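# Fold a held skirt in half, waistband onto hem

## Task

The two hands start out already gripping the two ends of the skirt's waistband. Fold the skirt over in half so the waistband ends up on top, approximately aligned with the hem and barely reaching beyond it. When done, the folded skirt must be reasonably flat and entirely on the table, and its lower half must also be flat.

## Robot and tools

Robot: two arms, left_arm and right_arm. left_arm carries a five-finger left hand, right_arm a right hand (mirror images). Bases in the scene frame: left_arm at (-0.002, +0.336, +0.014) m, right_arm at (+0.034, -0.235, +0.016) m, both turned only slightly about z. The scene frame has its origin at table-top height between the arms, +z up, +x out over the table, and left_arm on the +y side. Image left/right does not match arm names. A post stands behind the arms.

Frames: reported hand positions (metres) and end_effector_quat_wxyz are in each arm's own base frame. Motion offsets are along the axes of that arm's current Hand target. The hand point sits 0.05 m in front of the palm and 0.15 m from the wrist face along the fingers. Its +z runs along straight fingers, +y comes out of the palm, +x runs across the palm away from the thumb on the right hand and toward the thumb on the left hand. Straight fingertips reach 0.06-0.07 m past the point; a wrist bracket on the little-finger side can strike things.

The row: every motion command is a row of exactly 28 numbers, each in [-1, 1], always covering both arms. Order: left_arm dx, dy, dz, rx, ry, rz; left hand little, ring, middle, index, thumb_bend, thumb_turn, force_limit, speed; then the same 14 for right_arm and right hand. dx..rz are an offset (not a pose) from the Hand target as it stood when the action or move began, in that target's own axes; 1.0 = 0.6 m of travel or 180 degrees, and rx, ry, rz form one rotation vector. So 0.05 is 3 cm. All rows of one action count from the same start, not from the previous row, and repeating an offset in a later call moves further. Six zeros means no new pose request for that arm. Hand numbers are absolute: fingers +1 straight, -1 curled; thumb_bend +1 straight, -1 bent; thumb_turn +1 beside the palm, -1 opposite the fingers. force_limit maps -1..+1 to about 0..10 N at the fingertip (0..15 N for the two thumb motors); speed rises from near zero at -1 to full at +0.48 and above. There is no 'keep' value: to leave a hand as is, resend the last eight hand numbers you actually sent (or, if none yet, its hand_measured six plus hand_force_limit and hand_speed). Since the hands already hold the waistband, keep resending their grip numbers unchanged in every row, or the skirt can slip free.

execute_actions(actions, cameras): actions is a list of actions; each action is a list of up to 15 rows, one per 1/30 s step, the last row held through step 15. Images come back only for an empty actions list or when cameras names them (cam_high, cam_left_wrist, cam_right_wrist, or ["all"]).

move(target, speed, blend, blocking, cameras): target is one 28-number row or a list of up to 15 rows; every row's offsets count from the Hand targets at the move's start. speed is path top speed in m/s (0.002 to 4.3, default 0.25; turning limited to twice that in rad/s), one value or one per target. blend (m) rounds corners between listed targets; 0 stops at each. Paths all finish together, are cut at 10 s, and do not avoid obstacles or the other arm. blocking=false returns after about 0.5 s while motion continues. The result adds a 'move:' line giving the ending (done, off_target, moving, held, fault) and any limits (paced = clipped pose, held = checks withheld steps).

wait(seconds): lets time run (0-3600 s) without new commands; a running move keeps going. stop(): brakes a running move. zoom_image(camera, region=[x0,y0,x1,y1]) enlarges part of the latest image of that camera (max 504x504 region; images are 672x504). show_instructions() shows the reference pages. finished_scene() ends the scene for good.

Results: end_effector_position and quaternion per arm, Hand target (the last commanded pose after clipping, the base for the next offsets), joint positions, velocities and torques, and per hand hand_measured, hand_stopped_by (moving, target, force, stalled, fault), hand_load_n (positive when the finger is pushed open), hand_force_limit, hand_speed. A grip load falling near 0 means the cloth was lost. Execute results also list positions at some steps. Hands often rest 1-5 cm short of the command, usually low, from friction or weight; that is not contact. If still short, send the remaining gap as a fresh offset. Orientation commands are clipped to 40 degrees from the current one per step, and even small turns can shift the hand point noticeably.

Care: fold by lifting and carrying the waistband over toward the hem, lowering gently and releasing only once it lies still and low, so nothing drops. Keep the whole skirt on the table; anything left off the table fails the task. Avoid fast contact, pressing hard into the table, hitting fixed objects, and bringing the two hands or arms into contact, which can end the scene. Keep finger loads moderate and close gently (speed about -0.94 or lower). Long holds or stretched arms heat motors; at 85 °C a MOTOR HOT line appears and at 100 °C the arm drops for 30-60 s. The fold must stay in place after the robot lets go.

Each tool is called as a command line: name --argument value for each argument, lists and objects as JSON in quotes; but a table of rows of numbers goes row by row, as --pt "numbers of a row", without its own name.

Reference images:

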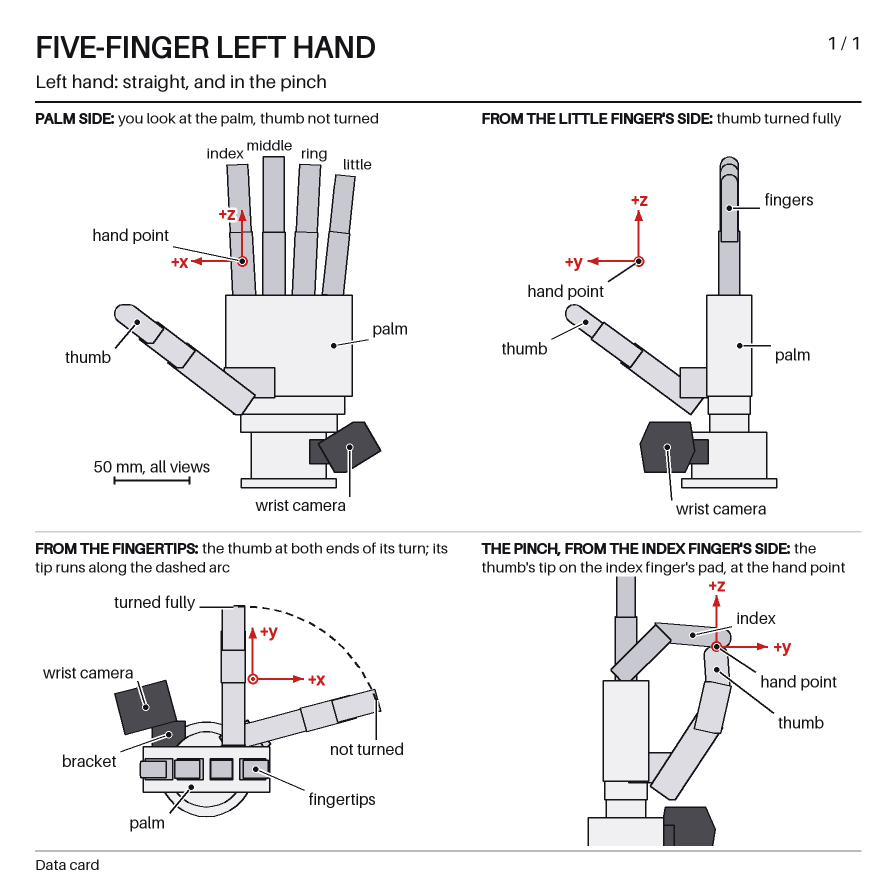

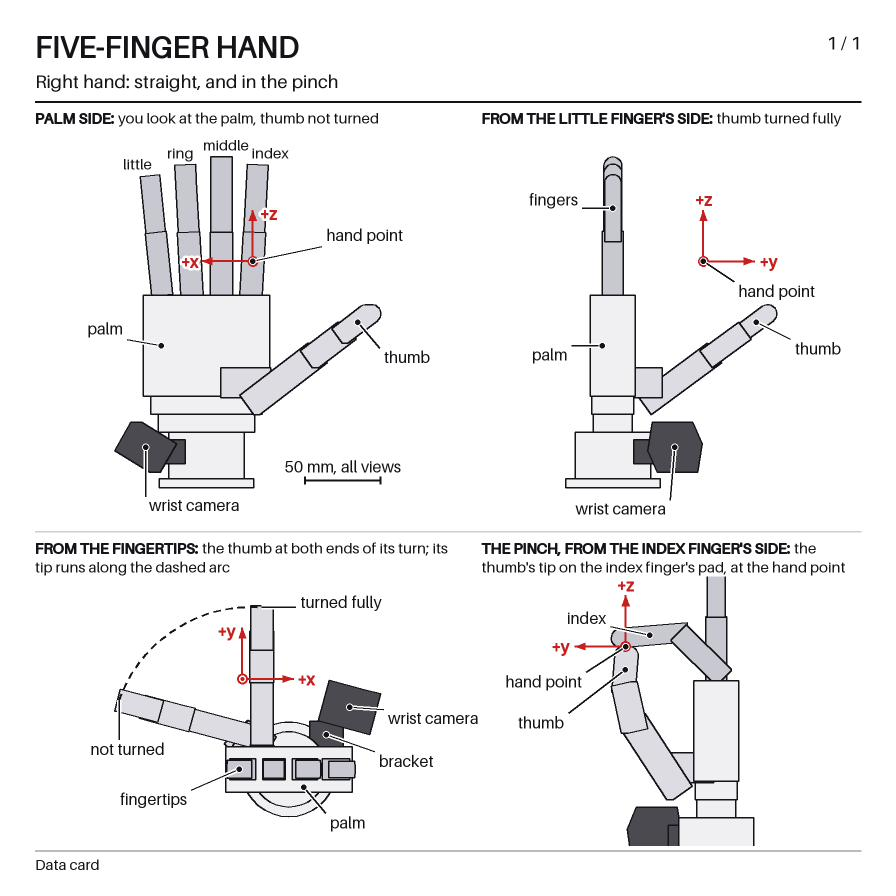

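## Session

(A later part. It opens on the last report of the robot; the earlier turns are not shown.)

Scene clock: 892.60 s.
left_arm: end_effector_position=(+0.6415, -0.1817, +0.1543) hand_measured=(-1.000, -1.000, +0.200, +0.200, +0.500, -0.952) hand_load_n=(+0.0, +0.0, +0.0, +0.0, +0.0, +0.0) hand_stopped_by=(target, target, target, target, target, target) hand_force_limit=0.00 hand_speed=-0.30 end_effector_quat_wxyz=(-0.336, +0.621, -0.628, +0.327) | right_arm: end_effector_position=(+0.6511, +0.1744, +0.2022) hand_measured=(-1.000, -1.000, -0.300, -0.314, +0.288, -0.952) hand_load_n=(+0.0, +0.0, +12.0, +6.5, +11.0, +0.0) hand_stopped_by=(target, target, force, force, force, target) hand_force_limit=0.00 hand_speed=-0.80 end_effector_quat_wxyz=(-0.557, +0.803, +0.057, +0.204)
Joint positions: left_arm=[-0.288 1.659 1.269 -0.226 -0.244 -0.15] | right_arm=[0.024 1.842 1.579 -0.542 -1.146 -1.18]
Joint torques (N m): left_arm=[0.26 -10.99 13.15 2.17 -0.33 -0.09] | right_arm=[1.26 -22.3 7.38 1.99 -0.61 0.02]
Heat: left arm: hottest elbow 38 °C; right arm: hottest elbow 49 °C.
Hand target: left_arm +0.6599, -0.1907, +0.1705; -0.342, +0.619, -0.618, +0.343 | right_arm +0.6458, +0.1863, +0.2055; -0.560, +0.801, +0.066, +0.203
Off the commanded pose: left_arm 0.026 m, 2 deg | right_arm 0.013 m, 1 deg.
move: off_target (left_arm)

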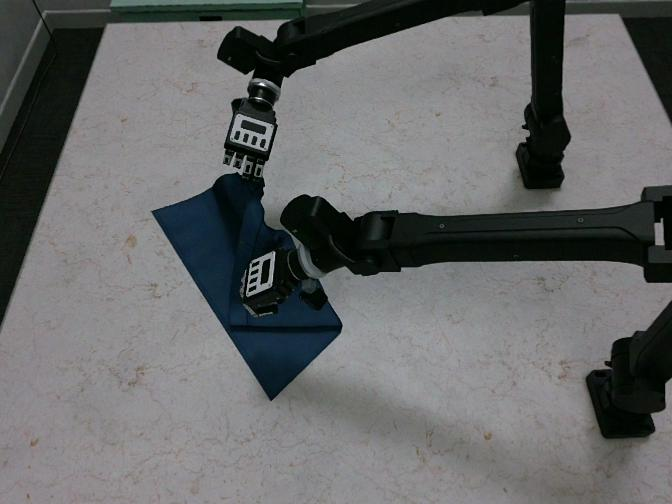

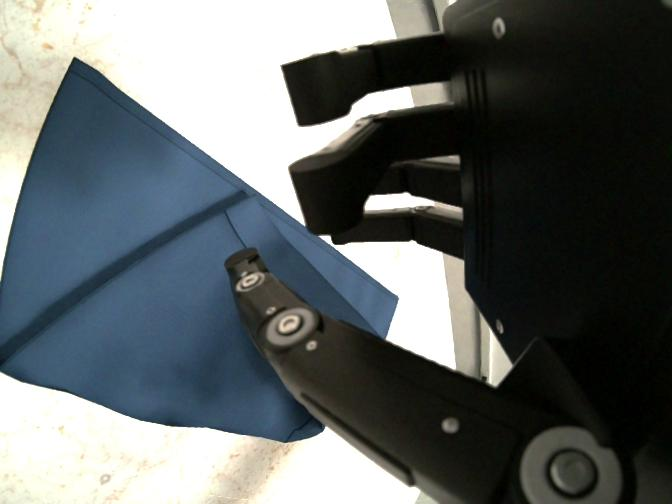

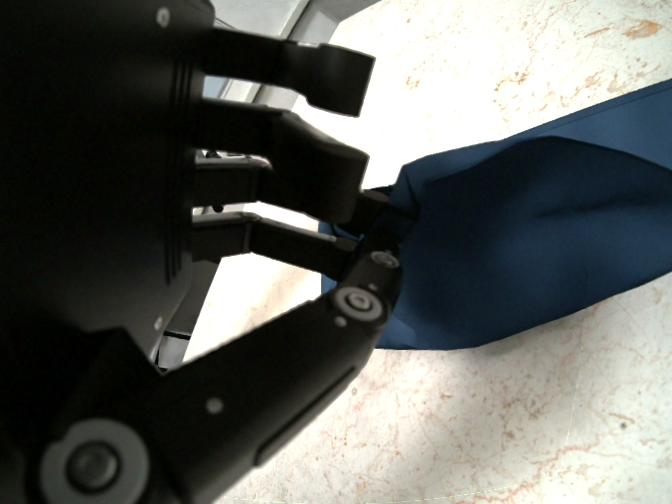

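move --target '[0.0107,0.053,0.1511,0,0,0,-1.0,-1.0,0.2,0.2,0.5,-0.952,0.0,-0.3,0,0,0,0,0,0,-1.0,-1.0,-0.302,-0.314,0.284,-0.952,0.0,-0.8]' --speed 0.15 --cameras '["all"]'

Scene clock: 921.17 s.
left_arm: end_effector_position=(+0.6969, -0.1969, +0.0793) hand_measured=(-1.000, -1.000, +0.200, +0.200, +0.500, -0.952) hand_load_n=(+0.0, +0.0, +0.0, +0.0, +0.0, +0.0) hand_stopped_by=(target, target, target, target, target, target) hand_force_limit=0.00 hand_speed=-0.30 end_effector_quat_wxyz=(-0.331, +0.622, -0.630, +0.326) | right_arm: end_effector_position=(+0.6511, +0.1744, +0.2022) hand_measured=(-1.000, -1.000, -0.300, -0.314, +0.288, -0.952) hand_load_n=(+0.0, +0.0, +12.0, +6.5, +10.5, +0.0) hand_stopped_by=(target, target, force, force, force, target) hand_force_limit=0.00 hand_speed=-0.80 end_effector_quat_wxyz=(-0.557, +0.803, +0.057, +0.204)
Joint positions: left_arm=[-0.284 1.882 1.37 -0.112 -0.234 -0.15] | right_arm=[0.024 1.842 1.579 -0.542 -1.146 -1.18]
Joint torques (N m): left_arm=[1.55 -13.33 12.55 2.55 -0.16 0.01] | right_arm=[1.26 -22.36 7.38 1.98 -0.61 0.01]
Heat: left arm: hottest elbow 43 °C; right arm: hottest elbow 49 °C.
Hand target: left_arm +0.7198, -0.1972, +0.0953; -0.342, +0.619, -0.618, +0.343 | right_arm +0.6458, +0.1863, +0.2055; -0.560, +0.801, +0.066, +0.203
Off the commanded pose: left_arm 0.028 m, 3 deg | right_arm 0.013 m, 1 deg.
move: off_target (left_arm)

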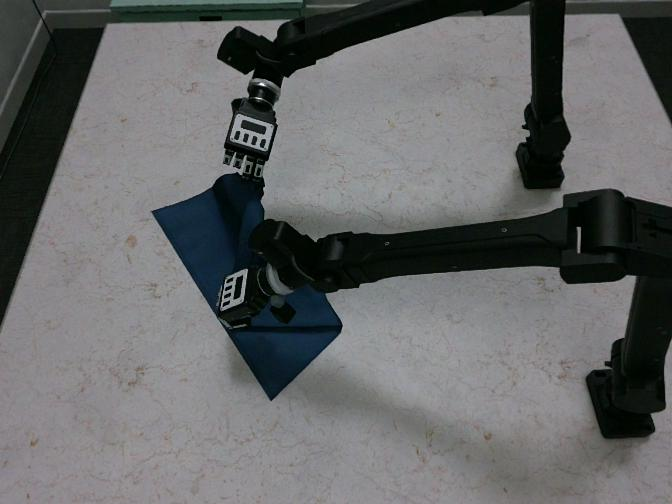

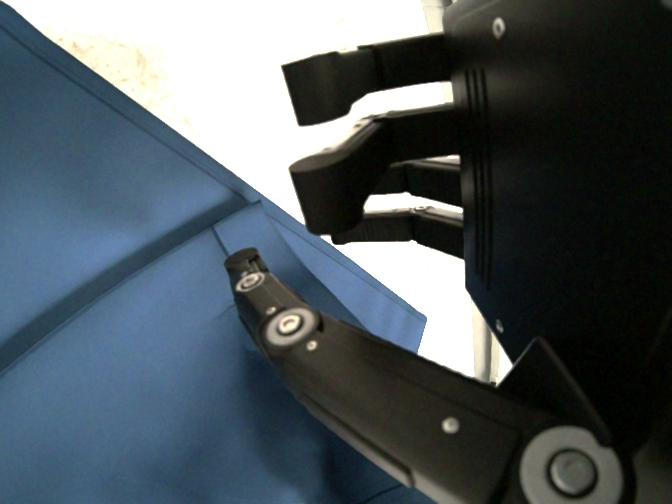

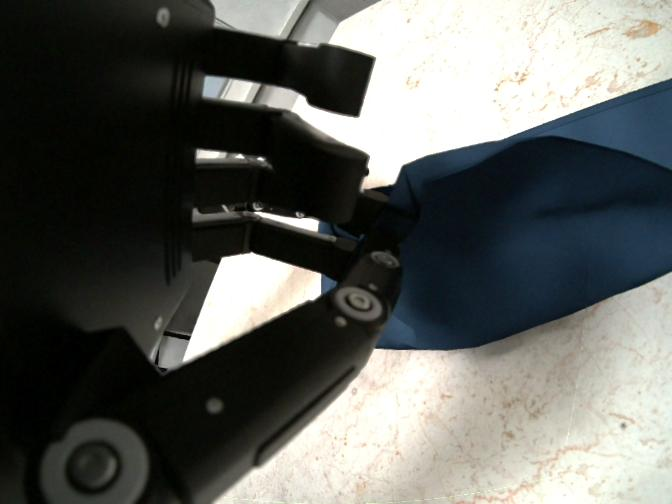

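zoom_image --camera "cam_left_wrist" --region '[130, 120, 470, 370]'

zoom_image --camera "cam_high" --region '[180, 200, 360, 380]'

Scaled by 1.482 from the camera's image (finer frame: 960x720).

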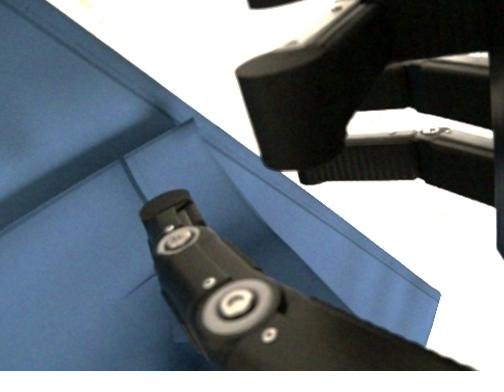

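Scaled by 2.800 from the camera's image (finer frame: 960x720).

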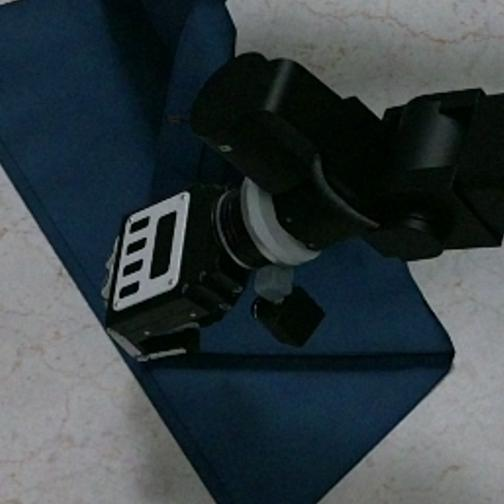

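move --target '[0.0,0.0751,0.0214,0,0,0,-1.0,-1.0,0.2,0.2,0.5,-0.952,0.0,-0.3,0,0,0,0,0,0,-1.0,-1.0,-0.302,-0.314,0.284,-0.952,0.0,-0.8]' --speed 0.08 --cameras '["cam_high","cam_left_wrist"]'

Scene clock: 954.50 s.
left_arm: end_effector_position=(+0.7056, -0.1993, +0.0610) hand_measured=(-1.000, -1.000, +0.200, +0.200, +0.500, -0.952) hand_load_n=(+0.0, +0.0, +0.0, +0.0, +0.0, +0.0) hand_stopped_by=(target, target, target, target, target, target) hand_force_limit=0.00 hand_speed=-0.30 end_effector_quat_wxyz=(-0.342, +0.616, -0.620, +0.345) | right_arm: end_effector_position=(+0.6511, +0.1744, +0.2022) hand_measured=(-1.000, -1.000, -0.300, -0.314, +0.288, -0.952) hand_load_n=(+0.0, +0.0, +12.0, +6.0, +11.0, +0.0) hand_stopped_by=(target, target, force, force, force, target) hand_force_limit=0.00 hand_speed=-0.80 end_effector_quat_wxyz=(-0.557, +0.803, +0.057, +0.204)
Joint positions: left_arm=[-0.284 1.918 1.34 0.003 -0.234 -0.15] | right_arm=[0.024 1.842 1.579 -0.542 -1.146 -1.18]
Joint torques (N m): left_arm=[0.91 -13.51 7.99 2.67 -0.32 -0.03] | right_arm=[1.26 -22.3 7.38 1.99 -0.61 0.01]
Heat: left arm: hottest elbow 44 °C; right arm: hottest elbow 49 °C.
Hand target: left_arm +0.7069, -0.1973, +0.0504; -0.342, +0.619, -0.618, +0.343 | right_arm +0.6458, +0.1863, +0.2055; -0.560, +0.801, +0.066, +0.203
Off the commanded pose: left_arm 0.011 m, 0 deg | right_arm 0.013 m, 1 deg.
move: off_target (left_arm)

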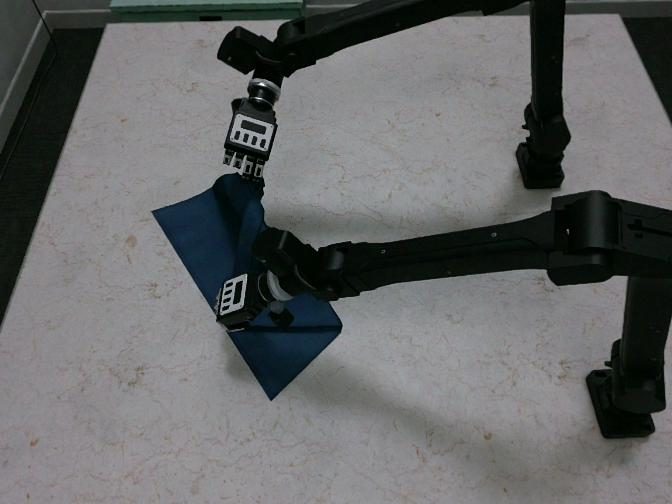

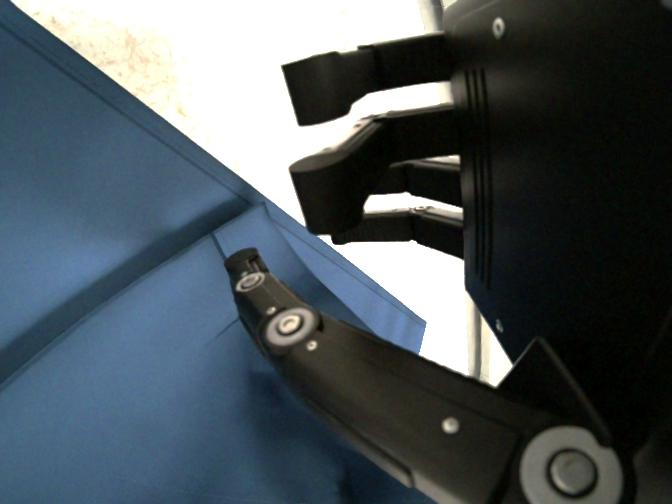

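move --target '[0.0,0.0442,0.008,0,0,0,-1.0,-1.0,0.2,0.2,0.5,-0.952,0.0,-0.3,0,0,0,0,0,0,-1.0,-1.0,-0.302,-0.314,0.284,-0.952,0.0,-0.8]' --speed 0.06 --cameras '["cam_high","cam_left_wrist"]'

Scene clock: 964.53 s.
left_arm: end_effector_position=(+0.6972, -0.1959, +0.0362) hand_measured=(-1.000, -1.000, +0.200, +0.200, +0.500, -0.952) hand_load_n=(+0.5, +0.0, +0.0, +0.0, +0.0, +0.0) hand_stopped_by=(target, target, target, target, target, target) hand_force_limit=0.00 hand_speed=-0.30 end_effector_quat_wxyz=(-0.344, +0.617, -0.619, +0.344) | right_arm: end_effector_position=(+0.6511, +0.1744, +0.2022) hand_measured=(-1.000, -1.000, -0.300, -0.314, +0.288, -0.952) hand_load_n=(+0.0, +0.0, +12.0, +6.0, +11.0, +0.0) hand_stopped_by=(target, target, force, force, force, target) hand_force_limit=0.00 hand_speed=-0.80 end_effector_quat_wxyz=(-0.557, +0.803, +0.057, +0.204)
Joint positions: left_arm=[-0.284 1.936 1.29 0.072 -0.239 -0.15] | right_arm=[0.024 1.842 1.579 -0.542 -1.146 -1.18]
Joint torques (N m): left_arm=[0.56 -13.39 7.6 2.67 -0.32 -0.05] | right_arm=[1.32 -22.36 7.38 1.99 -0.61 0.02]
Heat: left arm: hottest elbow 43 °C; right arm: hottest elbow 49 °C.
Hand target: left_arm +0.6968, -0.1972, +0.0251; -0.342, +0.619, -0.618, +0.343 | right_arm +0.6458, +0.1863, +0.2055; -0.560, +0.801, +0.066, +0.203
Off the commanded pose: left_arm 0.011 m, 0 deg | right_arm 0.013 m, 1 deg.
move: off_target (left_arm)

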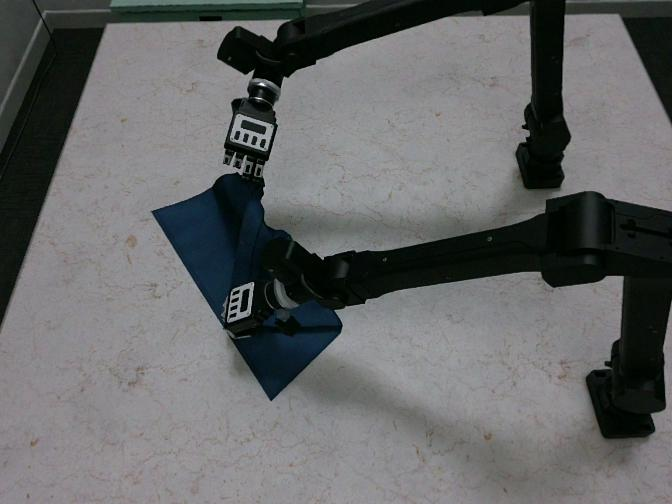

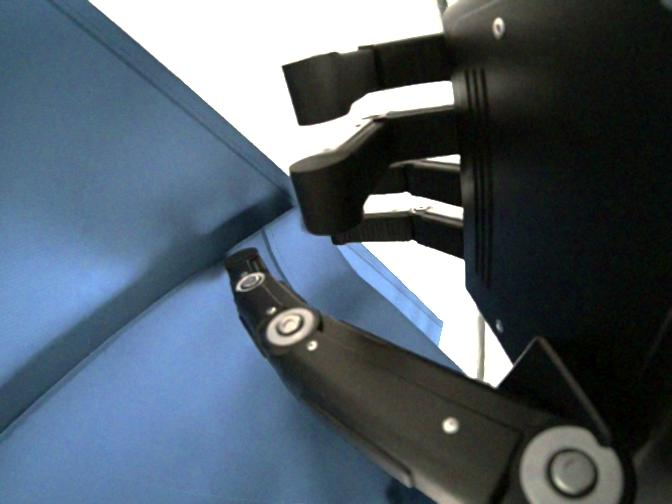

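zoom_image --camera "cam_high" --region '[195, 270, 295, 350]'

zoom_image --camera "cam_left_wrist" --region '[180, 140, 400, 320]'

Scaled by 5.040 from the camera's image (finer frame: 960x720).

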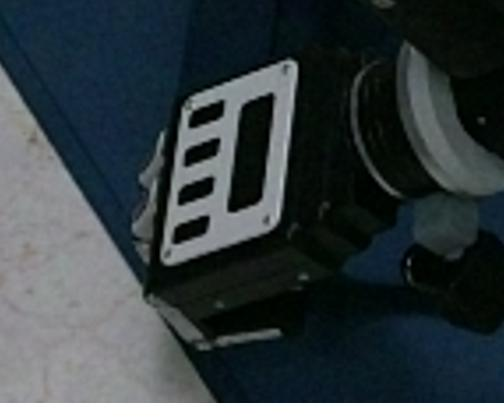

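Scaled by 2.291 from the camera's image (finer frame: 960x720).

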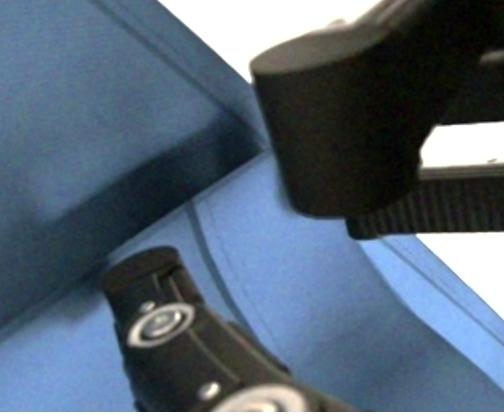

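move --target '[0.025,0.0372,0.0035,0,0,0,-1.0,-1.0,0.2,0.2,0.5,-0.952,0.0,-0.3,0,0,0,0,0,0,-1.0,-1.0,-0.302,-0.314,0.284,-0.952,0.0,-0.8]' --speed 0.06 --cameras '["cam_high","cam_left_wrist"]'

Scene clock: 1083.07 s.
left_arm: end_effector_position=(+0.6894, -0.2061, +0.0181) hand_measured=(-1.000, -1.000, +0.200, +0.200, +0.500, -0.952) hand_load_n=(+0.0, +0.0, +0.0, +0.0, +0.0, +0.0) hand_stopped_by=(target, target, target, target, target, target) hand_force_limit=0.00 hand_speed=-0.30 end_effector_quat_wxyz=(-0.347, +0.617, -0.618, +0.343) | right_arm: end_effector_position=(+0.6511, +0.1744, +0.2022) hand_measured=(-1.000, -1.000, -0.300, -0.314, +0.288, -0.952) hand_load_n=(+0.0, +0.0, +12.0, +6.5, +10.5, +0.0) hand_stopped_by=(target, target, force, force, force, target) hand_force_limit=0.00 hand_speed=-0.80 end_effector_quat_wxyz=(-0.557, +0.803, +0.057, +0.204)
Joint positions: left_arm=[-0.307 1.956 1.262 0.119 -0.265 -0.162] | right_arm=[0.024 1.842 1.579 -0.542 -1.146 -1.18]
Joint torques (N m): left_arm=[0.21 -13.1 7.31 2.62 -0.29 -0.1] | right_arm=[1.26 -22.42 7.36 1.98 -0.61 0]
Heat: left arm: hottest shoulder 39 °C; right arm: hottest elbow 49 °C.
Hand target: left_arm +0.6867, -0.2121, +0.0051; -0.342, +0.619, -0.618, +0.343 | right_arm +0.6458, +0.1863, +0.2055; -0.560, +0.801, +0.066, +0.203
Off the commanded pose: left_arm 0.015 m, 1 deg | right_arm 0.013 m, 1 deg.
move: off_target (left_arm)

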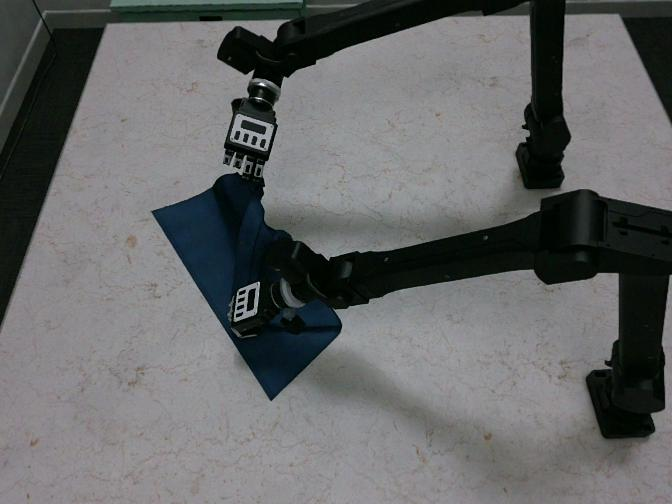

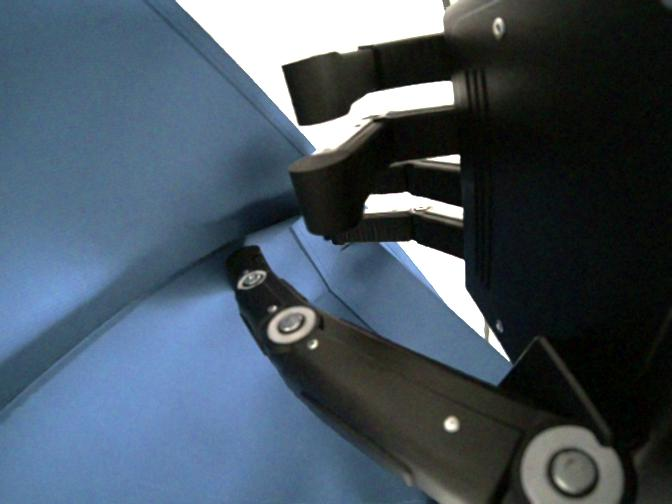

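move --target '[0.0417,0.0212,0.0133,0,0,0,-1.0,-1.0,0.2,0.2,0.5,-0.952,0.0,-0.3,0,0,0,0,0,0,-1.0,-1.0,-0.302,-0.314,0.284,-0.952,0.0,-0.8]' --speed 0.06 --cameras '["cam_high","cam_left_wrist"]'

zoom_image --camera "cam_left_wrist" --region '[150, 140, 450, 360]'

Scene clock: 1093.27 s.
left_arm: end_effector_position=(+0.6897, -0.2174, +0.0134) hand_measured=(-1.000, -1.000, +0.200, +0.200, +0.500, -0.952) hand_load_n=(+0.0, +0.0, +0.0, -0.5, -0.5, +0.0) hand_stopped_by=(target, target, target, target, target, target) hand_force_limit=0.00 hand_speed=-0.30 end_effector_quat_wxyz=(-0.357, +0.619, -0.609, +0.344) | right_arm: end_effector_position=(+0.6511, +0.1744, +0.2022) hand_measured=(-1.000, -1.000, -0.300, -0.314, +0.288, -0.952) hand_load_n=(+0.0, +0.0, +12.0, +6.0, +11.0, +0.0) hand_stopped_by=(target, target, force, force, force, target) hand_force_limit=0.00 hand_speed=-0.80 end_effector_quat_wxyz=(-0.557, +0.803, +0.057, +0.204)
Joint positions: left_arm=[-0.332 1.972 1.262 0.146 -0.307 -0.178] | right_arm=[0.024 1.842 1.579 -0.542 -1.146 -1.18]
Joint torques (N m): left_arm=[-1.26 -11.63 8.81 2.1 0.04 -0.16] | right_arm=[1.26 -22.3 7.36 1.98 -0.61 0.02]
Heat: left arm: hottest shoulder 39 °C; right arm: hottest elbow 49 °C.
Hand target: left_arm +0.6868, -0.2372, -0.0097; -0.342, +0.619, -0.618, +0.343 | right_arm +0.6458, +0.1863, +0.2055; -0.560, +0.801, +0.066, +0.203
Off the commanded pose: left_arm 0.031 m, 2 deg | right_arm 0.013 m, 1 deg.
move: off_target (left_arm)

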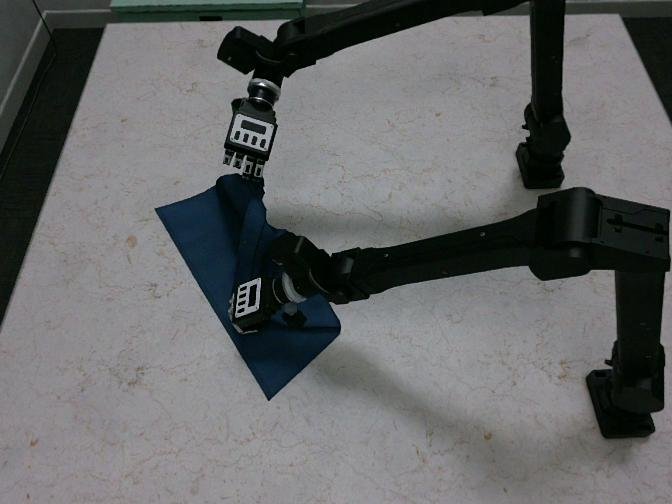

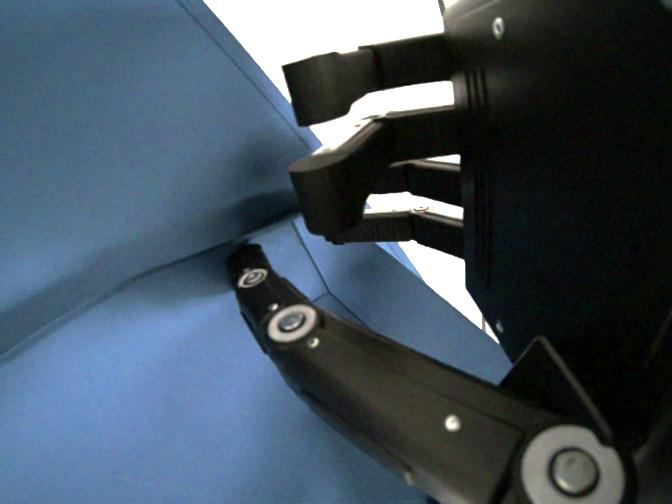

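Scaled by 1.680 from the camera's image (finer frame: 960x720).

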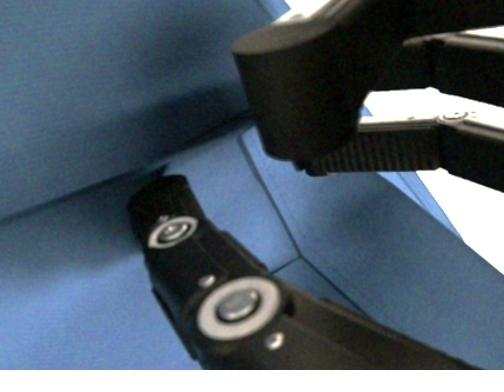

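move --pt "0.0167 -0.0636 -0.0398 0 0 0 -1.0 -1.0 0.2 0.2 0.5 -0.952 0.0 -0.3 0 0 0 0 0 0 -1.0 -1.0 -0.302 -0.314 0.284 -0.952 0.0 -0.8" --pt "0.025 -0.0636 -0.0398 0 0 0 -1.0 -1.0 0.2 0.2 0.5 -0.952 0.0 -0.3 0 0 0 0 0 0 -1.0 -1.0 -0.302 -0.314 0.284 -0.952 0.0 -0.8" --pt "0.0217 0 0 0 0 0 -1.0 -1.0 0.2 0.2 0.5 -0.952 0.0 -0.3 0 0 0 0 0 0 -1.0 -1.0 -0.302 -0.314 0.284 -0.952 0.0 -0.8" --speed 0.06 --cameras '["cam_high","cam_left_wrist"]'

zoom_image --camera "cam_left_wrist" --region '[150, 140, 450, 360]'

Scene clock: 1111.73 s.
left_arm: end_effector_position=(+0.6887, -0.2363, +0.0137) hand_measured=(-1.000, -1.000, +0.200, +0.200, +0.500, -0.952) hand_load_n=(+0.0, +0.0, -1.0, +0.0, +0.0, -0.5) hand_stopped_by=(target, target, target, target, target, target) hand_force_limit=0.00 hand_speed=-0.30 end_effector_quat_wxyz=(-0.354, +0.618, -0.611, +0.345) | right_arm: end_effector_position=(+0.6509, +0.1744, +0.2022) hand_measured=(-1.000, -1.000, -0.300, -0.314, +0.288, -0.952) hand_load_n=(+0.0, +0.0, +12.0, +5.5, +11.0, +0.0) hand_stopped_by=(target, target, force, force, force, target) hand_force_limit=0.00 hand_speed=-0.80 end_effector_quat_wxyz=(-0.557, +0.803, +0.056, +0.203)
Joint positions: left_arm=[-0.36 1.981 1.283 0.129 -0.324 -0.194] | right_arm=[0.024 1.842 1.579 -0.542 -1.146 -1.177]
Joint torques (N m): left_arm=[-0.67 -11.81 8.61 2.32 0.04 -0.13] | right_arm=[1.32 -22.3 7.36 1.98 -0.61 -0.01]
Heat: left arm: hottest elbow 39 °C; right arm: hottest elbow 49 °C.
Hand target: left_arm +0.6868, -0.2504, -0.0097; -0.342, +0.619, -0.618, +0.343 | right_arm +0.6458, +0.1863, +0.2055; -0.560, +0.801, +0.066, +0.203
Off the commanded pose: left_arm 0.027 m, 2 deg | right_arm 0.013 m, 1 deg.
move: off_target (left_arm)

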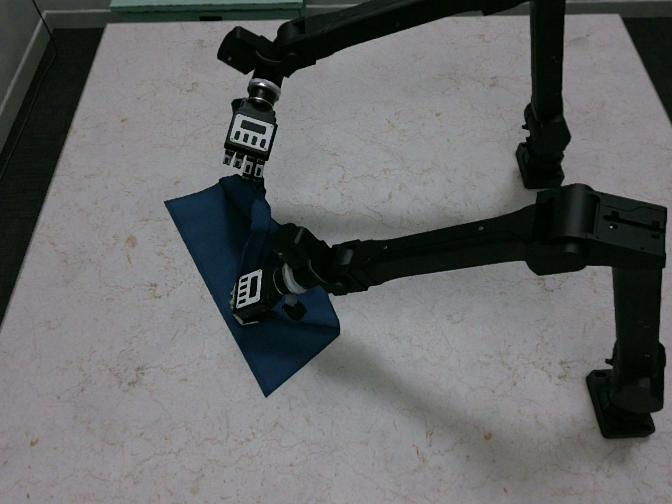

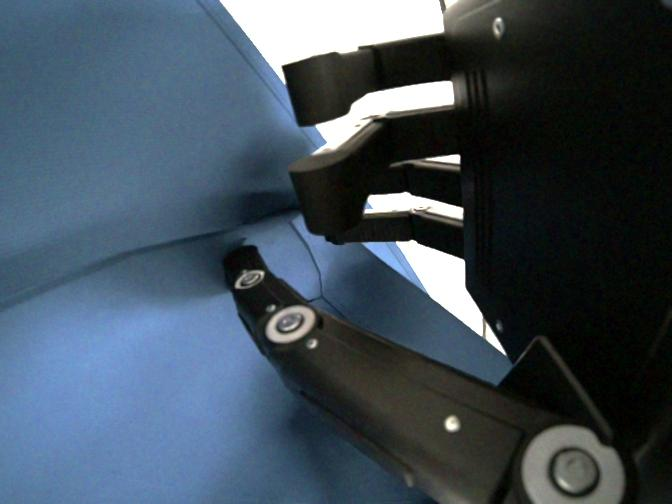

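Scaled by 1.680 from the camera's image (finer frame: 960x720).

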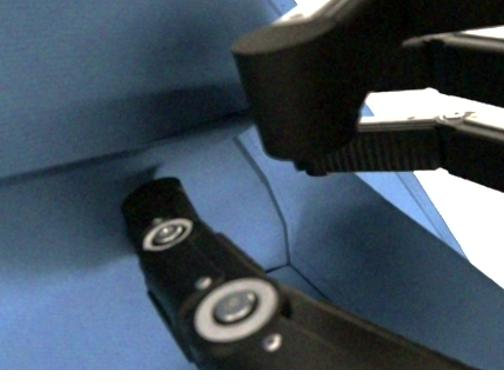

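move --target '[0,0,0,0,0,0,-1.0,-1.0,-0.32,-0.33,0.26,-0.952,0.2,-0.7,0,0,0,0,0,0,-1.0,-1.0,-0.302,-0.314,0.284,-0.952,0.0,-0.8]' --speed 0.06 --cameras '["cam_high","cam_left_wrist"]'

zoom_image --camera "cam_left_wrist" --region '[150, 140, 450, 360]'

Scene clock: 1120.67 s.
left_arm: end_effector_position=(+0.6893, -0.2370, +0.0083) hand_measured=(-1.000, -1.000, -0.238, -0.330, +0.264, -0.952) hand_load_n=(+0.0, +0.0, +6.5, +0.5, +4.5, +2.0) hand_stopped_by=(target, target, force, target, target, target) hand_force_limit=0.20 hand_speed=-0.70 end_effector_quat_wxyz=(-0.353, +0.619, -0.610, +0.346) | right_arm: end_effector_position=(+0.6507, +0.1745, +0.2022) hand_measured=(-1.000, -1.000, -0.300, -0.314, +0.288, -0.952) hand_load_n=(+0.0, +0.0, +12.5, +6.0, +11.0, +0.0) hand_stopped_by=(target, target, force, force, force, target) hand_force_limit=0.00 hand_speed=-0.80 end_effector_quat_wxyz=(-0.557, +0.803, +0.055, +0.202)
Joint positions: left_arm=[-0.36 1.992 1.283 0.139 -0.323 -0.198] | right_arm=[0.024 1.842 1.579 -0.542 -1.146 -1.174]
Joint torques (N m): left_arm=[-0.67 -12.57 8.69 1.85 -0.01 -0.1] | right_arm=[1.38 -22.36 7.35 1.99 -0.61 -0.05]
Heat: left arm: hottest elbow 39 °C; right arm: hottest elbow 49 °C.
Hand target: left_arm +0.6867, -0.2503, -0.0099; -0.342, +0.619, -0.619, +0.343 | right_arm +0.6458, +0.1863, +0.2055; -0.560, +0.801, +0.066, +0.203
Off the commanded pose: left_arm 0.023 m, 2 deg | right_arm 0.013 m, 1 deg.
move: done

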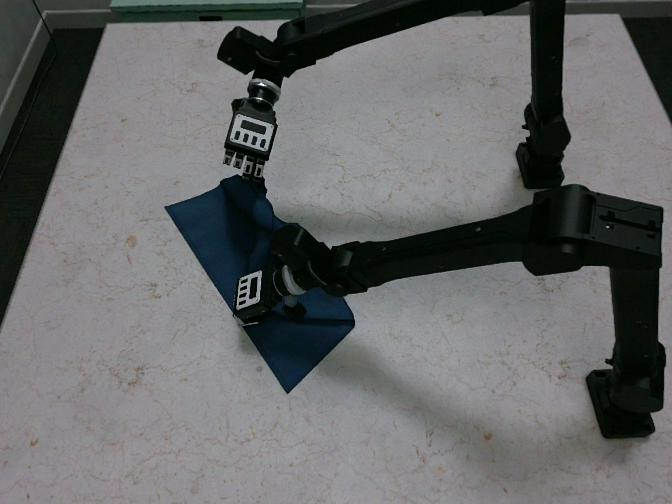

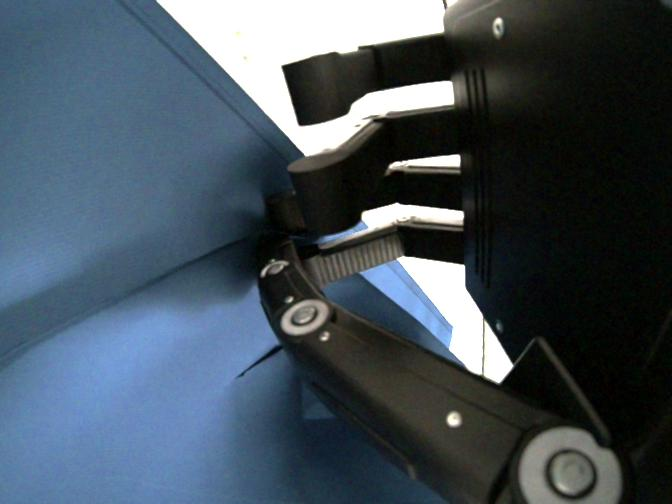

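Scaled by 1.680 from the camera's image (finer frame: 960x720).

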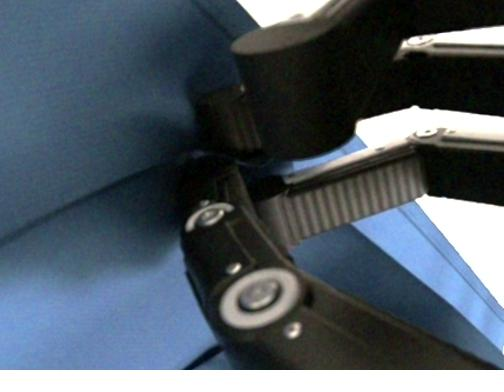

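move --target '[0,-0.0848,-0.053,0,0,0,-1.0,-1.0,-0.32,-0.33,0.26,-0.952,0.2,-0.7,0,0,0,0,0,0,-1.0,-1.0,-0.302,-0.314,0.284,-0.952,0.0,-0.8]' --speed 0.06 --cameras '["cam_high","cam_left_wrist"]'

zoom_image --camera "cam_left_wrist" --region '[150, 140, 450, 360]'

zoom_image --camera "cam_high" --region '[150, 140, 390, 400]'

Scene clock: 1129.93 s.
left_arm: end_effector_position=(+0.6725, -0.2368, +0.0218) hand_measured=(-1.000, -1.000, -0.238, -0.330, +0.264, -0.952) hand_load_n=(+0.0, +0.0, +3.5, +0.5, +4.0, +1.5) hand_stopped_by=(target, target, force, target, target, target) hand_force_limit=0.20 hand_speed=-0.70 end_effector_quat_wxyz=(-0.338, +0.624, -0.627, +0.322) | right_arm: end_effector_position=(+0.6504, +0.1753, +0.2022) hand_measured=(-1.000, -1.000, -0.300, -0.314, +0.288, -0.952) hand_load_n=(+0.0, +0.0, +12.5, +6.0, +11.0, +0.0) hand_stopped_by=(target, target, force, force, force, target) hand_force_limit=0.00 hand_speed=-0.80 end_effector_quat_wxyz=(-0.558, +0.803, +0.055, +0.201)
Joint positions: left_arm=[-0.367 1.943 1.287 0.019 -0.318 -0.2] | right_arm=[0.026 1.842 1.579 -0.542 -1.146 -1.173]
Joint torques (N m): left_arm=[-0.15 -15.56 11.37 1.33 -0.19 -0.07] | right_arm=[1.2 -22.42 7.36 1.98 -0.61 -0.07]
Heat: left arm: hottest elbow 39 °C; right arm: hottest elbow 49 °C.
Hand target: left_arm +0.6868, -0.2503, +0.0503; -0.342, +0.619, -0.618, +0.343 | right_arm +0.6458, +0.1864, +0.2055; -0.560, +0.801, +0.066, +0.203
Off the commanded pose: left_arm 0.034 m, 3 deg | right_arm 0.012 m, 1 deg.
move: off_target (left_arm)

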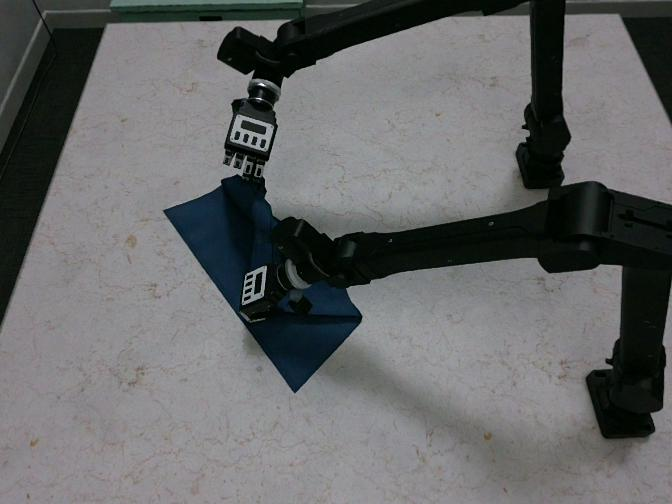

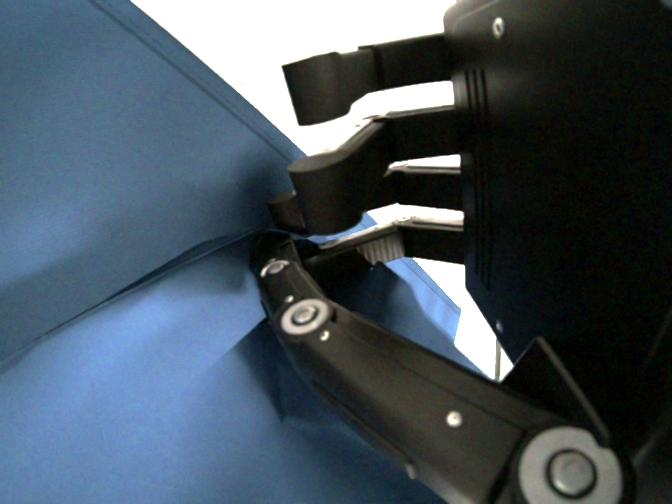

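Scaled by 1.680 from the camera's image (finer frame: 960x720).

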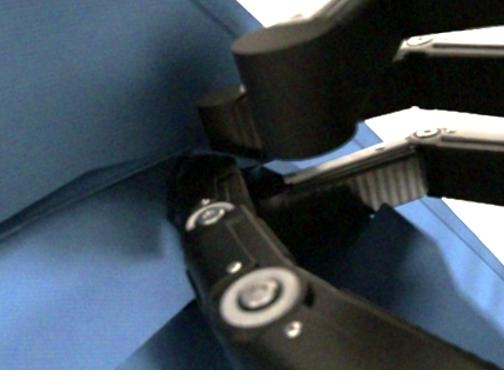

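Scaled by 1.938 from the camera's image (finer frame: 960x720).

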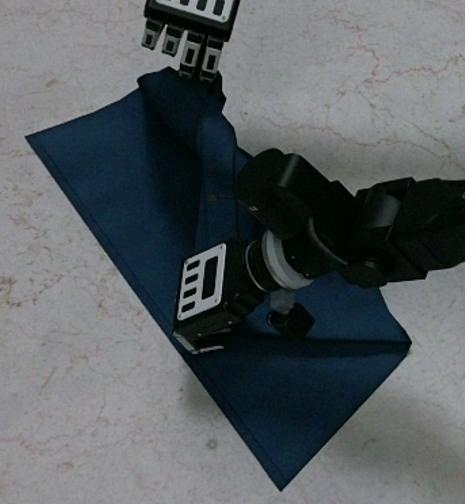

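move --target '[0,-0.0707,-0.0442,0,0,0,-1.0,-1.0,-0.32,-0.33,0.26,-0.952,0.2,-0.7,0,0,0,0,0,0,-1.0,-1.0,-0.302,-0.314,0.284,-0.952,0.0,-0.8]' --speed 0.06 --cameras '["cam_high","cam_left_wrist","cam_right_wrist"]'

zoom_image --camera "cam_high" --region '[150, 140, 390, 400]'

Scene clock: 1138.90 s.
left_arm: end_effector_position=(+0.6694, -0.2374, +0.0628) hand_measured=(-1.000, -1.000, -0.238, -0.330, +0.264, -0.952) hand_load_n=(+0.0, +0.0, +1.5, +1.0, +3.5, +1.5) hand_stopped_by=(target, target, force, target, target, target) hand_force_limit=0.20 hand_speed=-0.70 end_effector_quat_wxyz=(-0.334, +0.624, -0.631, +0.316) | right_arm: end_effector_position=(+0.6504, +0.1753, +0.2022) hand_measured=(-1.000, -1.000, -0.300, -0.314, +0.288, -0.952) hand_load_n=(+0.0, +0.0, +12.0, +6.0, +11.0, +0.0) hand_stopped_by=(target, target, force, force, force, target) hand_force_limit=0.00 hand_speed=-0.80 end_effector_quat_wxyz=(-0.558, +0.803, +0.055, +0.201)
Joint positions: left_arm=[-0.369 1.878 1.325 -0.099 -0.316 -0.2] | right_arm=[0.026 1.842 1.579 -0.542 -1.146 -1.173]
Joint torques (N m): left_arm=[0.09 -15.62 12.52 1.5 -0.25 -0.07] | right_arm=[1.26 -22.36 7.36 1.99 -0.61 -0.07]
Heat: left arm: hottest elbow 40 °C; right arm: hottest elbow 49 °C.
Hand target: left_arm +0.6868, -0.2503, +0.1004; -0.342, +0.619, -0.618, +0.343 | right_arm +0.6458, +0.1864, +0.2055; -0.560, +0.801, +0.066, +0.203
Off the commanded pose: left_arm 0.043 m, 4 deg | right_arm 0.013 m, 1 deg.
move: off_target (left_arm)

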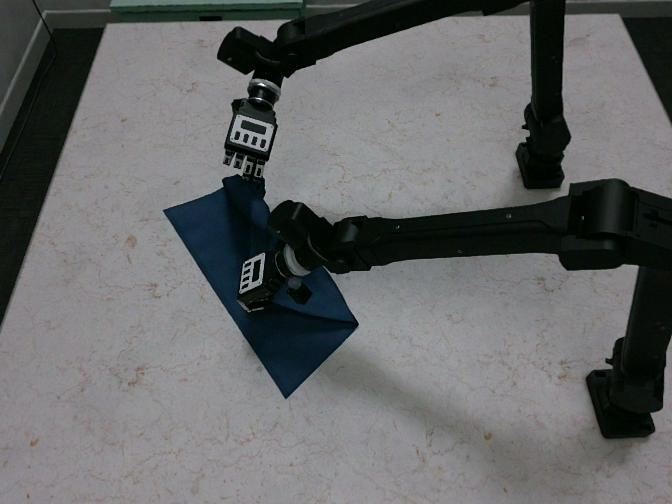

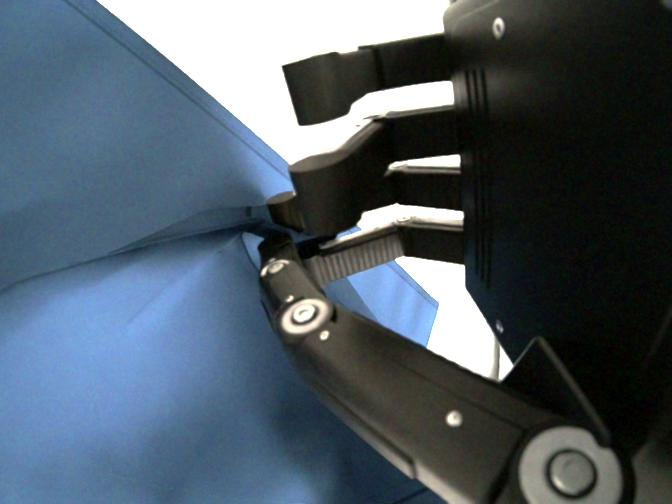

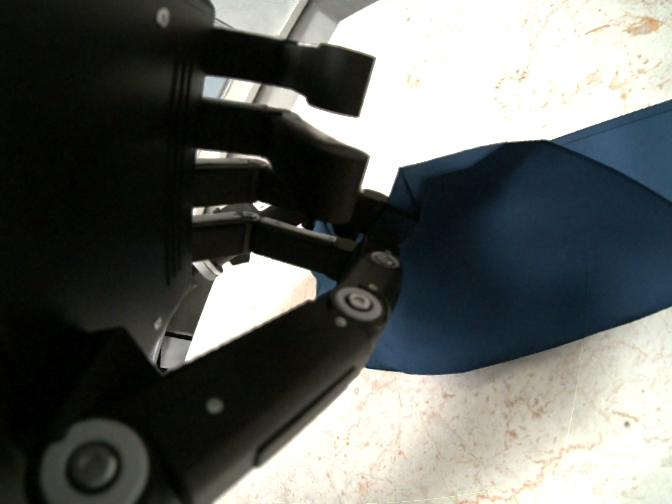

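Scaled by 1.938 from the camera's image (finer frame: 960x720).

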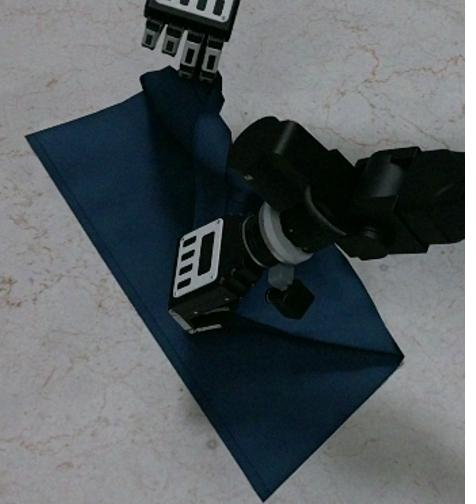

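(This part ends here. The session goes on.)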